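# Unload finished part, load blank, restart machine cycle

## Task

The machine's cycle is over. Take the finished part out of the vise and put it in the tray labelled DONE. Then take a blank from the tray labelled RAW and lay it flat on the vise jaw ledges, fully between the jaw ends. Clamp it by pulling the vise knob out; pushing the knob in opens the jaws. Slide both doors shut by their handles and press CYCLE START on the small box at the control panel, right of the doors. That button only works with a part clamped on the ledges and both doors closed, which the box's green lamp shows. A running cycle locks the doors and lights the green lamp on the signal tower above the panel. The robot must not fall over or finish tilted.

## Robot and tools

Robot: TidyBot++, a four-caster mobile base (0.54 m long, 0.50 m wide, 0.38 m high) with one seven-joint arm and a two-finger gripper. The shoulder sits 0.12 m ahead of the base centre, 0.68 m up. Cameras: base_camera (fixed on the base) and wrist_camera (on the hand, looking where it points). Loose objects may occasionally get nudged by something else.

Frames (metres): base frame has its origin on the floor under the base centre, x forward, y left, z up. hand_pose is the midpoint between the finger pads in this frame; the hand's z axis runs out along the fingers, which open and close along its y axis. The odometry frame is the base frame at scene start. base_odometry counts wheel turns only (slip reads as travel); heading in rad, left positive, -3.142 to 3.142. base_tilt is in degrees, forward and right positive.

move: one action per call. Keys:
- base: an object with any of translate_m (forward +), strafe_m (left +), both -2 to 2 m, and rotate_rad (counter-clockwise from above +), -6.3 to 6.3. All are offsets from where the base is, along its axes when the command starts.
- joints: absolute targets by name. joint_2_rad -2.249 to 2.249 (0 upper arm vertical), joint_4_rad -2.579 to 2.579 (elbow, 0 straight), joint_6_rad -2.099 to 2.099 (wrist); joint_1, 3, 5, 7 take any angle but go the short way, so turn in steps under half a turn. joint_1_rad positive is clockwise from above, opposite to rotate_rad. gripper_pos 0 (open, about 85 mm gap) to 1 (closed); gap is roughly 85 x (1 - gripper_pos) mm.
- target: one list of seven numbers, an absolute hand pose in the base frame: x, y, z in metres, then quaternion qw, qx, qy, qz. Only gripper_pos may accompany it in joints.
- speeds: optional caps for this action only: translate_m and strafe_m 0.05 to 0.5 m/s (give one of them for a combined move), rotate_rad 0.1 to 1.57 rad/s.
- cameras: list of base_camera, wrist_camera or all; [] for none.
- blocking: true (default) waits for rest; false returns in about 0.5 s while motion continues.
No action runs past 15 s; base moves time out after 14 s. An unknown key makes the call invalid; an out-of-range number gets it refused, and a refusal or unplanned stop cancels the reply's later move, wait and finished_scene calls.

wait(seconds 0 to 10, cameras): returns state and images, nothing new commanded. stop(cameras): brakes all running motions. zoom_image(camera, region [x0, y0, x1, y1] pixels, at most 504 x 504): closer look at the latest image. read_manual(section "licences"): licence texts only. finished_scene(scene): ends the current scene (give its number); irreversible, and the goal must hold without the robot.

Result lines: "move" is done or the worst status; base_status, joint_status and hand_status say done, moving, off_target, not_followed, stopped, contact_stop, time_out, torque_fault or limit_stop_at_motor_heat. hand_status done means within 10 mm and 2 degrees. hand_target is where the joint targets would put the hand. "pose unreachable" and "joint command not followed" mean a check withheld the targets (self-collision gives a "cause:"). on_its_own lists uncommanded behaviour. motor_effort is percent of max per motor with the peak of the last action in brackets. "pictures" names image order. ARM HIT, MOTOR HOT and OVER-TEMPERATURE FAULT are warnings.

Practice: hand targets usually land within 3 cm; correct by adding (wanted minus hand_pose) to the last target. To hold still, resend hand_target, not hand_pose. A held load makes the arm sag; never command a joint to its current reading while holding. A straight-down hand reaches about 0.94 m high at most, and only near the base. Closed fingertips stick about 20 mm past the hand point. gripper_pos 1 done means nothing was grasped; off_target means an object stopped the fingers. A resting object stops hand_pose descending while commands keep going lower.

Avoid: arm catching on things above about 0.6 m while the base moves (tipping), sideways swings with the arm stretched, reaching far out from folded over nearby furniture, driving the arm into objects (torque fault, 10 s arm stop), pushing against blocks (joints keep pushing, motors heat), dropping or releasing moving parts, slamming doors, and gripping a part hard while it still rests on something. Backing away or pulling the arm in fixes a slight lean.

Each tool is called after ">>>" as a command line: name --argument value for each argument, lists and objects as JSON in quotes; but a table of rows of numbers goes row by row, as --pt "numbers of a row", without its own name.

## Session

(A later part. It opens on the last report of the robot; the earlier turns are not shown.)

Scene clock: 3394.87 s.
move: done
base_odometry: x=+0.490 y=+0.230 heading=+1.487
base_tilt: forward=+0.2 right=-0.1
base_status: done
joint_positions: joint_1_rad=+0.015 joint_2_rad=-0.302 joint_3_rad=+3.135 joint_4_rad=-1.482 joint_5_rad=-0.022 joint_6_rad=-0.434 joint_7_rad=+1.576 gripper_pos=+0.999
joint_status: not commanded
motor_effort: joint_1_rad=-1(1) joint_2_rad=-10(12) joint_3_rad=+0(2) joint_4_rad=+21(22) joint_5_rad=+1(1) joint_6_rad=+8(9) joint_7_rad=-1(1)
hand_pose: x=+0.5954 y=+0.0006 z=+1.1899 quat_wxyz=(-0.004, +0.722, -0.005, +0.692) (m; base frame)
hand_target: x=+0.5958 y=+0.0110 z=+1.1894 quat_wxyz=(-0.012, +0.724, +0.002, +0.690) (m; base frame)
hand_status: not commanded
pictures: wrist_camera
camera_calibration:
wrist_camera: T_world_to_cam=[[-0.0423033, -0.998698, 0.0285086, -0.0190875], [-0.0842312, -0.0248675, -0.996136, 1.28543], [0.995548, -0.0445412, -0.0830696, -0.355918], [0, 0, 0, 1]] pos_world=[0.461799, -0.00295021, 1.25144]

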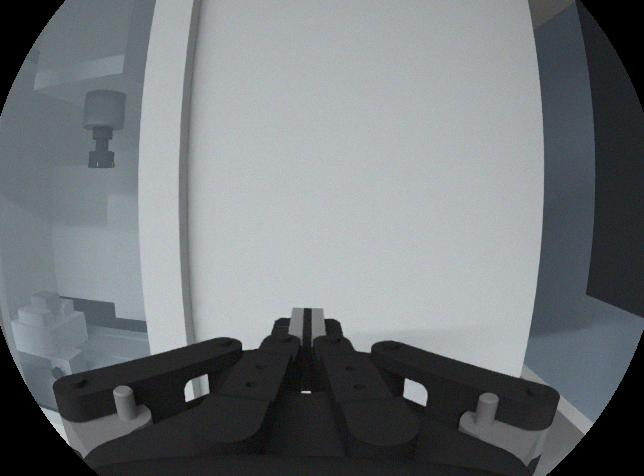

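>>> move --joints '{"joint_1_rad": 0.7}' --base '{"translate_m": -0.2}' --cameras '["wrist_camera", "base_camera"]'

Scene clock: 3404.63 s.
move: done
base_odometry: x=+0.473 y=+0.031 heading=+1.487
base_tilt: forward=+0.2 right=-0.1
base_status: done
joint_positions: joint_1_rad=+0.676 joint_2_rad=-0.308 joint_3_rad=+3.135 joint_4_rad=-1.482 joint_5_rad=-0.022 joint_6_rad=-0.434 joint_7_rad=+1.576 gripper_pos=+0.999
joint_status: all done
motor_effort: joint_1_rad=-1(2) joint_2_rad=-10(13) joint_3_rad=+0(2) joint_4_rad=+21(22) joint_5_rad=+0(1) joint_6_rad=+9(9) joint_7_rad=+0(1)
hand_pose: x=+0.4933 y=-0.2899 z=+1.1926 quat_wxyz=(+0.221, +0.680, -0.238, +0.658) (m; base frame)
hand_target: x=+0.4908 y=-0.2987 z=+1.1894 quat_wxyz=(+0.225, +0.680, -0.247, +0.652) (m; base frame)
hand_status: not commanded
pictures: base_camera, wrist_camera
camera_calibration:
wrist_camera: T_world_to_cam=[[-0.646124, -0.762701, 0.0284772, 0.0527887], [-0.0773773, 0.02834, -0.996599, 1.28493], [0.7593, -0.64613, -0.0773269, -0.331727], [0, 0, 0, 1]] pos_world=[0.385413, -0.210491, 1.25341]

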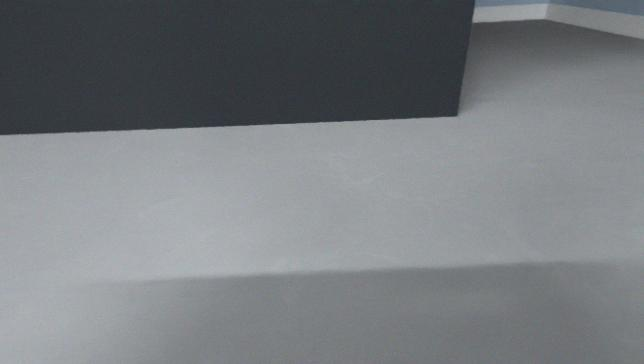

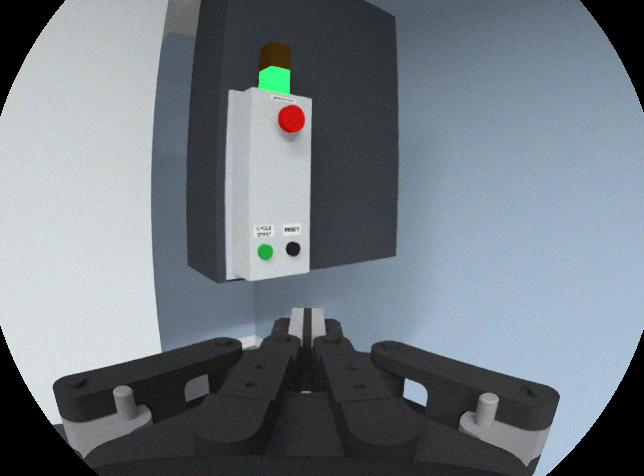

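>>> zoom_image --camera "wrist_camera" --region '[180, 20, 420, 300]'

Scaled by 1.800.

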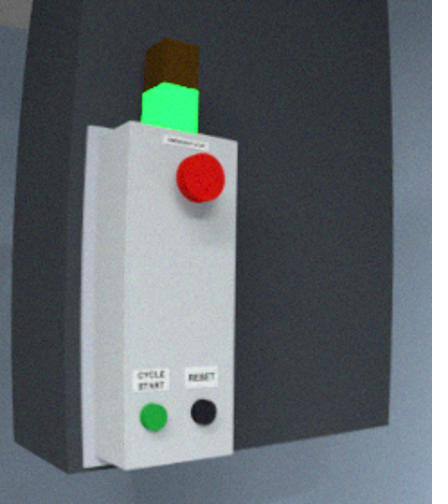

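>>> move --joints '{"joint_1_rad": 0.3}' --base '{"strafe_m": -0.35}' --cameras '["wrist_camera", "base_camera"]'

>>> zoom_image --camera "wrist_camera" --region '[160, 0, 480, 320]'

Scene clock: 3432.97 s.
move: done
base_odometry: x=+0.822 y=+0.001 heading=+1.486
base_tilt: forward=+0.2 right=-0.1
base_status: done
joint_positions: joint_1_rad=+0.324 joint_2_rad=-0.306 joint_3_rad=+3.132 joint_4_rad=-1.482 joint_5_rad=-0.022 joint_6_rad=-0.434 joint_7_rad=+1.576 gripper_pos=+0.999
joint_status: all done
motor_effort: joint_1_rad=+0(1) joint_2_rad=-10(11) joint_3_rad=-1(2) joint_4_rad=+21(22) joint_5_rad=+1(1) joint_6_rad=+9(9) joint_7_rad=-1(1)
hand_pose: x=+0.5717 y=-0.1419 z=+1.1917 quat_wxyz=(+0.102, +0.712, -0.114, +0.686) (m; base frame)
hand_target: x=+0.5778 y=-0.1304 z=+1.1894 quat_wxyz=(+0.091, +0.716, -0.107, +0.684) (m; base frame)
hand_status: not commanded
pictures: base_camera, wrist_camera
camera_calibration:
wrist_camera: T_world_to_cam=[[-0.341222, -0.939525, 0.0293401, 0.0159172], [-0.0844113, -0.000460242, -0.996431, 1.28565], [0.936185, -0.342481, -0.0791494, -0.351527], [0, 0, 0, 1]] pos_world=[0.443049, -0.104845, 1.25277]

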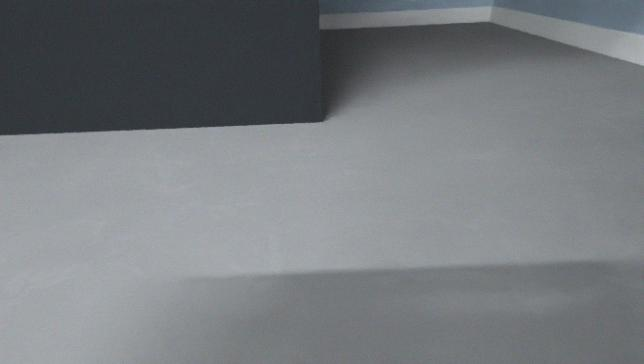

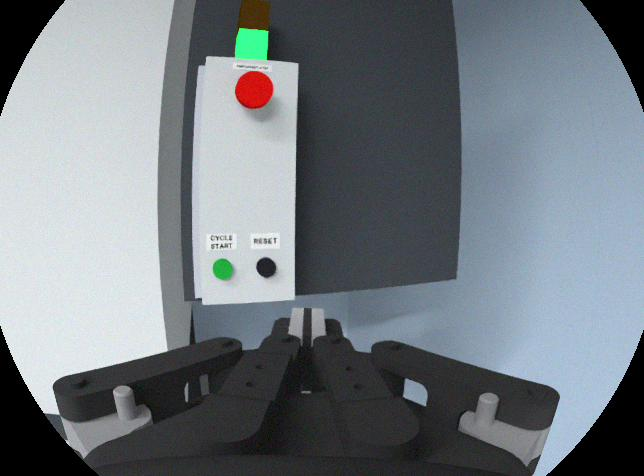

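Scaled by 1.575.

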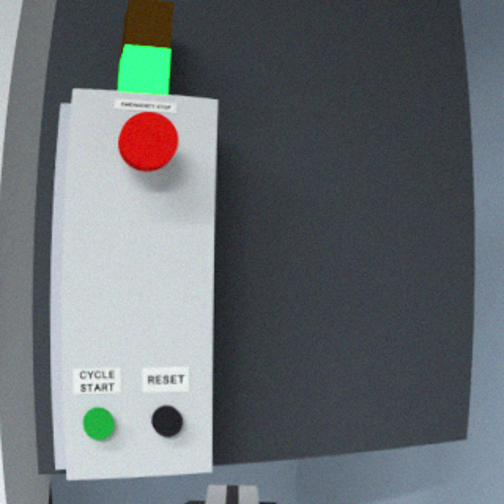

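>>> move --joints '{"joint_1_rad": 0.0, "joint_2_rad": -0.34, "joint_3_rad": 3.14, "joint_4_rad": -1.634, "joint_5_rad": 0.0, "joint_6_rad": -0.243, "joint_7_rad": 1.5708, "gripper_pos": 1.0}' --base '{"translate_m": 0.15, "strafe_m": -0.125}' --cameras '["wrist_camera"]'

>>> zoom_image --camera "wrist_camera" --region '[160, 60, 480, 380]'

Scene clock: 3498.20 s.
move: done
base_odometry: x=+0.959 y=+0.140 heading=+1.486
base_tilt: forward=+0.2 right=-0.2
base_status: done
joint_positions: joint_1_rad=+0.025 joint_2_rad=-0.332 joint_3_rad=+3.133 joint_4_rad=-1.626 joint_5_rad=-0.022 joint_6_rad=-0.288 joint_7_rad=+1.576 gripper_pos=+0.999
joint_status: all done
motor_effort: joint_1_rad=+0(1) joint_2_rad=-10(15) joint_3_rad=+0(2) joint_4_rad=+22(24) joint_5_rad=+1(2) joint_6_rad=+9(10) joint_7_rad=+0(2)
hand_pose: x=+0.5955 y=-0.0036 z=+1.1622 quat_wxyz=(-0.001, +0.711, -0.008, +0.703) (m; base frame)
hand_target: x=+0.5922 y=+0.0023 z=+1.1749 quat_wxyz=(+0.000, +0.695, +0.001, +0.719) (m; base frame)
hand_status: not commanded
pictures: wrist_camera
camera_calibration:
wrist_camera: T_world_to_cam=[[-0.0536964, -0.998185, 0.027256, -0.0141992], [-0.0522159, -0.0244512, -0.998336, 1.24129], [0.997191, -0.0550302, -0.0508082, -0.397024], [0, 0, 0, 1]] pos_world=[0.459961, -0.00567068, 1.21944]

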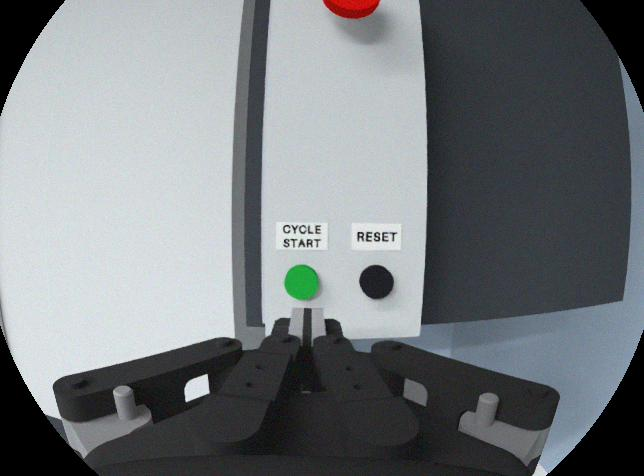

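Scaled by 1.575.

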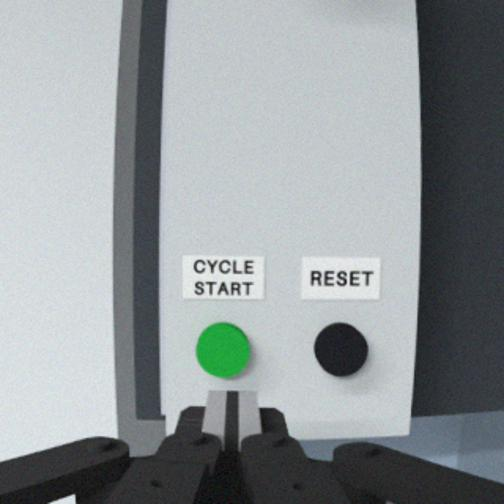

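>>> move --joints '{"joint_2_rad": -0.357}' --base '{"translate_m": 0.055, "strafe_m": 0.0035}' --speeds '{"translate_m": 0.1}' --cameras '["wrist_camera"]'

>>> zoom_image --camera "wrist_camera" --region '[160, 60, 480, 380]'

Scene clock: 3519.03 s.
move: done
base_odometry: x=+0.961 y=+0.196 heading=+1.486
base_tilt: forward=+0.2 right=-0.1
base_status: done
joint_positions: joint_1_rad=+0.025 joint_2_rad=-0.355 joint_3_rad=+3.133 joint_4_rad=-1.626 joint_5_rad=-0.022 joint_6_rad=-0.284 joint_7_rad=+1.576 gripper_pos=+0.999
joint_status: all done
motor_effort: joint_1_rad=+0(1) joint_2_rad=-9(12) joint_3_rad=+0(1) joint_4_rad=+22(23) joint_5_rad=+1(1) joint_6_rad=+9(9) joint_7_rad=-1(1)
hand_pose: x=+0.5844 y=-0.0031 z=+1.1737 quat_wxyz=(-0.001, +0.702, -0.008, +0.712) (m; base frame)
hand_target: x=+0.5837 y=+0.0023 z=+1.1829 quat_wxyz=(+0.000, +0.689, +0.001, +0.725) (m; base frame)
hand_status: not commanded
pictures: wrist_camera
camera_calibration:
wrist_camera: T_world_to_cam=[[-0.0540487, -0.998188, 0.0264592, -0.0135196], [-0.0264007, -0.0250602, -0.999337, 1.23824], [0.998189, -0.0547114, -0.0249983, -0.416218], [0, 0, 0, 1]] pos_world=[0.447424, -0.00523646, 1.22737]

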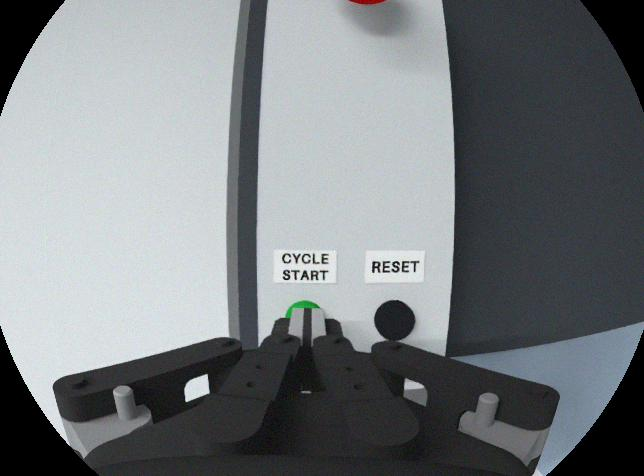

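Scaled by 1.575.

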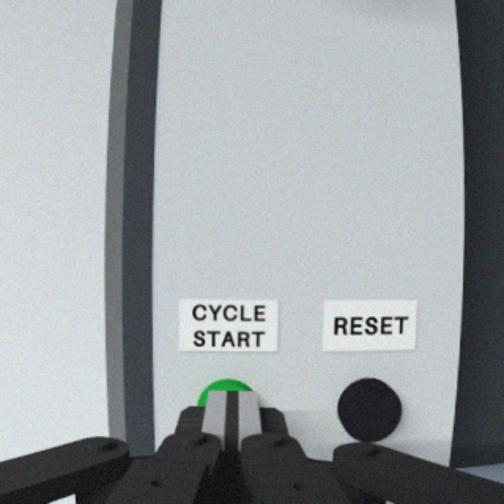

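>>> move --base '{"translate_m": 0.032}' --speeds '{"translate_m": 0.05}' --cameras '["wrist_camera"]'

>>> zoom_image --camera "wrist_camera" --region '[160, 60, 480, 380]'

Scene clock: 3535.40 s.
move: done
base_odometry: x=+0.963 y=+0.228 heading=+1.486
base_tilt: forward=+0.2 right=-0.2
base_status: done
joint_positions: joint_1_rad=+0.024 joint_2_rad=-0.360 joint_3_rad=+3.133 joint_4_rad=-1.629 joint_5_rad=-0.022 joint_6_rad=-0.280 joint_7_rad=+1.576 gripper_pos=+0.999
joint_status: not commanded
motor_effort: joint_1_rad=-1(2) joint_2_rad=-8(10) joint_3_rad=+0(1) joint_4_rad=+22(23) joint_5_rad=+1(1) joint_6_rad=+9(11) joint_7_rad=-1(1)
hand_pose: x=+0.5819 y=-0.0027 z=+1.1760 quat_wxyz=(-0.001, +0.699, -0.008, +0.715) (m; base frame)
hand_target: x=+0.5837 y=+0.0023 z=+1.1829 quat_wxyz=(+0.000, +0.689, +0.001, +0.725) (m; base frame)
hand_status: not commanded
pictures: wrist_camera
camera_calibration:
wrist_camera: T_world_to_cam=[[-0.0533336, -0.998233, 0.0261973, -0.0133463], [-0.019435, -0.025192, -0.999494, 1.23662], [0.998388, -0.0538158, -0.018057, -0.421916], [0, 0, 0, 1]] pos_world=[0.444558, -0.00487549, 1.22873]

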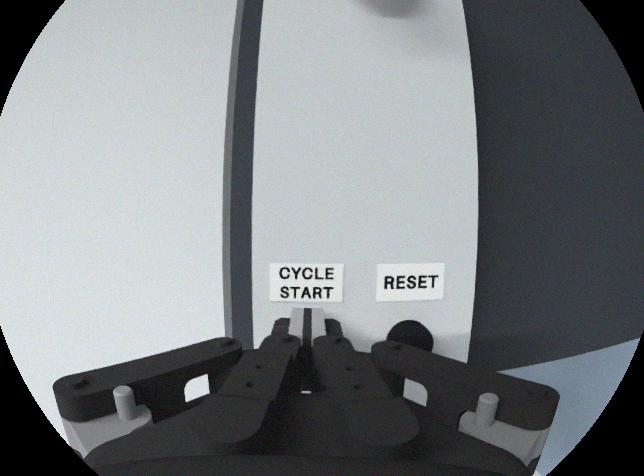

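Scaled by 1.575.

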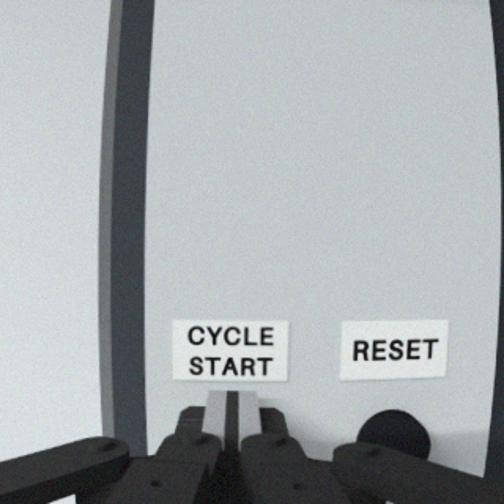

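>>> move --base '{"translate_m": 0.008}' --speeds '{"translate_m": 0.05}' --cameras '["wrist_camera"]'

Scene clock: 3544.57 s.
move: done
base_odometry: x=+0.964 y=+0.236 heading=+1.486
base_tilt: forward=+0.2 right=-0.2
base_status: done
joint_positions: joint_1_rad=+0.024 joint_2_rad=-0.369 joint_3_rad=+3.133 joint_4_rad=-1.634 joint_5_rad=-0.022 joint_6_rad=-0.280 joint_7_rad=+1.576 gripper_pos=+0.999
joint_status: not commanded
motor_effort: joint_1_rad=-1(1) joint_2_rad=-5(9) joint_3_rad=+0(1) joint_4_rad=+23(24) joint_5_rad=+0(1) joint_6_rad=+10(12) joint_7_rad=-1(1)
hand_pose: x=+0.5779 y=-0.0026 z=+1.1773 quat_wxyz=(-0.001, +0.698, -0.008, +0.716) (m; base frame)
hand_target: x=+0.5837 y=+0.0023 z=+1.1829 quat_wxyz=(+0.000, +0.689, +0.001, +0.725) (m; base frame)
hand_status: not commanded
pictures: wrist_camera
camera_calibration:
wrist_camera: T_world_to_cam=[[-0.0534614, -0.998229, 0.0261044, -0.0133215], [-0.0150898, -0.0253312, -0.999565, 1.23541], [0.998456, -0.0538321, -0.0137089, -0.423031], [0, 0, 0, 1]] pos_world=[0.440308, -0.00477621, 1.22942]

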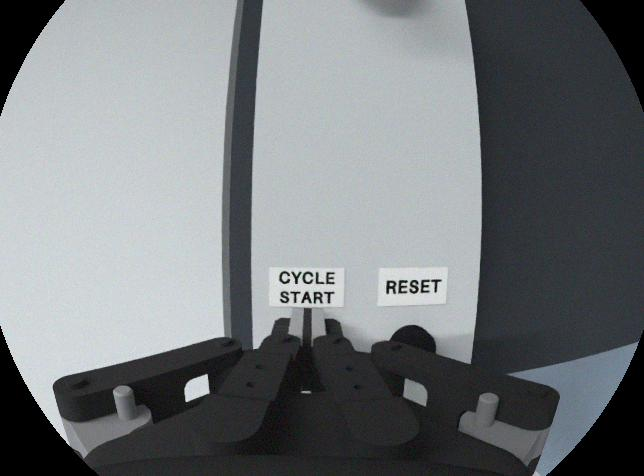

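>>> move --base '{"translate_m": 0.01}' --speeds '{"translate_m": 0.05}' --cameras '["wrist_camera"]'

Scene clock: 3549.90 s.
move: done
base_odometry: x=+0.965 y=+0.245 heading=+1.486
base_tilt: forward=+0.2 right=-0.2
base_status: done
joint_positions: joint_1_rad=+0.023 joint_2_rad=-0.390 joint_3_rad=+3.134 joint_4_rad=-1.647 joint_5_rad=-0.022 joint_6_rad=-0.281 joint_7_rad=+1.576 gripper_pos=+0.999
joint_status: not commanded
motor_effort: joint_1_rad=-1(2) joint_2_rad=+0(5) joint_3_rad=-1(1) joint_4_rad=+25(28) joint_5_rad=+0(1) joint_6_rad=+13(17) joint_7_rad=+0(1)
hand_pose: x=+0.5692 y=-0.0024 z=+1.1780 quat_wxyz=(-0.001, +0.695, -0.008, +0.719) (m; base frame)
hand_target: x=+0.5837 y=+0.0023 z=+1.1829 quat_wxyz=(+0.000, +0.689, +0.001, +0.725) (m; base frame)
hand_status: not commanded
pictures: wrist_camera
camera_calibration:
wrist_camera: T_world_to_cam=[[-0.0536928, -0.998221, 0.0259347, -0.0133477], [-0.00897236, -0.0254888, -0.999635, 1.23258], [0.998517, -0.0539059, -0.00758783, -0.421566], [0, 0, 0, 1]] pos_world=[0.431283, -0.0046318, 1.22928]

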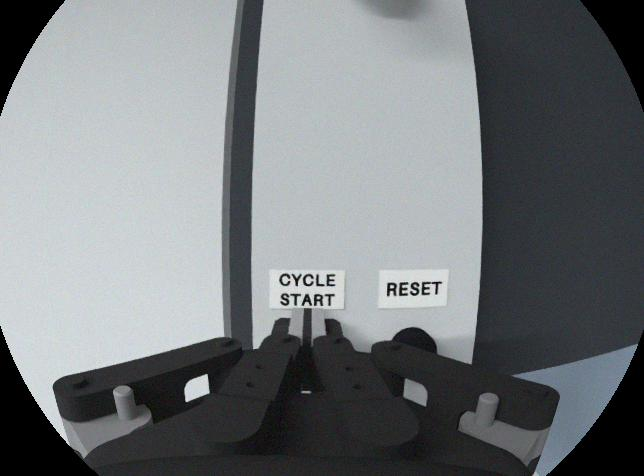

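>>> move --base '{"translate_m": -0.35}' --joints '{"joint_6_rad": -0.0}' --cameras '["wrist_camera"]'

Scene clock: 3556.40 s.
move: done
base_odometry: x=+0.935 y=-0.103 heading=+1.486
base_tilt: forward=+0.2 right=-0.2
base_status: done
joint_positions: joint_1_rad=+0.021 joint_2_rad=-0.364 joint_3_rad=+3.135 joint_4_rad=-1.637 joint_5_rad=-0.022 joint_6_rad=-0.024 joint_7_rad=+1.576 gripper_pos=+0.999
joint_status: all done
motor_effort: joint_1_rad=+0(2) joint_2_rad=-8(13) joint_3_rad=+0(3) joint_4_rad=+22(26) joint_5_rad=+1(1) joint_6_rad=+8(13) joint_7_rad=-1(1)
hand_pose: x=+0.5693 y=-0.0034 z=+1.2515 quat_wxyz=(+0.000, +0.604, -0.008, +0.797) (m; base frame)
hand_target: x=+0.5708 y=+0.0023 z=+1.2572 quat_wxyz=(+0.000, +0.596, +0.001, +0.803) (m; base frame)
hand_status: not commanded
pictures: wrist_camera
camera_calibration:
wrist_camera: T_world_to_cam=[[-0.0611872, -0.998036, 0.0133965, 0.00378352], [0.230249, -0.0271731, -0.972752, 1.13619], [0.971206, -0.0564354, 0.231459, -0.704786], [0, 0, 0, 1]] pos_world=[0.423118, -0.00512502, 1.26831]

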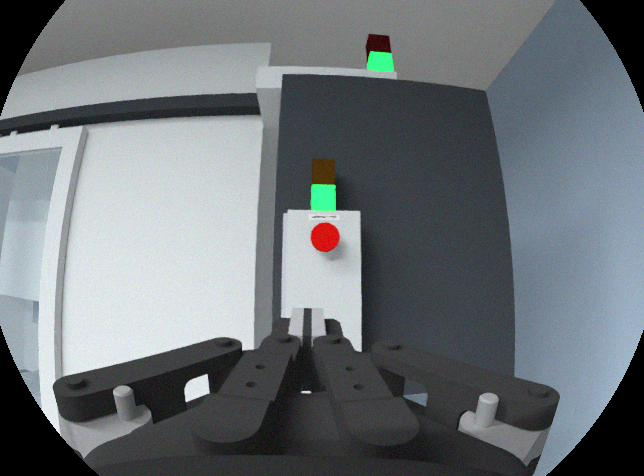

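>>> zoom_image --camera "wrist_camera" --region '[240, 10, 520, 290]'

Scaled by 1.800.

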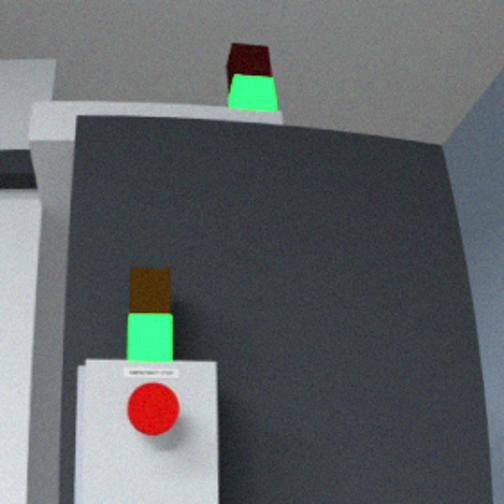

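>>> finished_scene --scene 1

The scene is finished: the task was done.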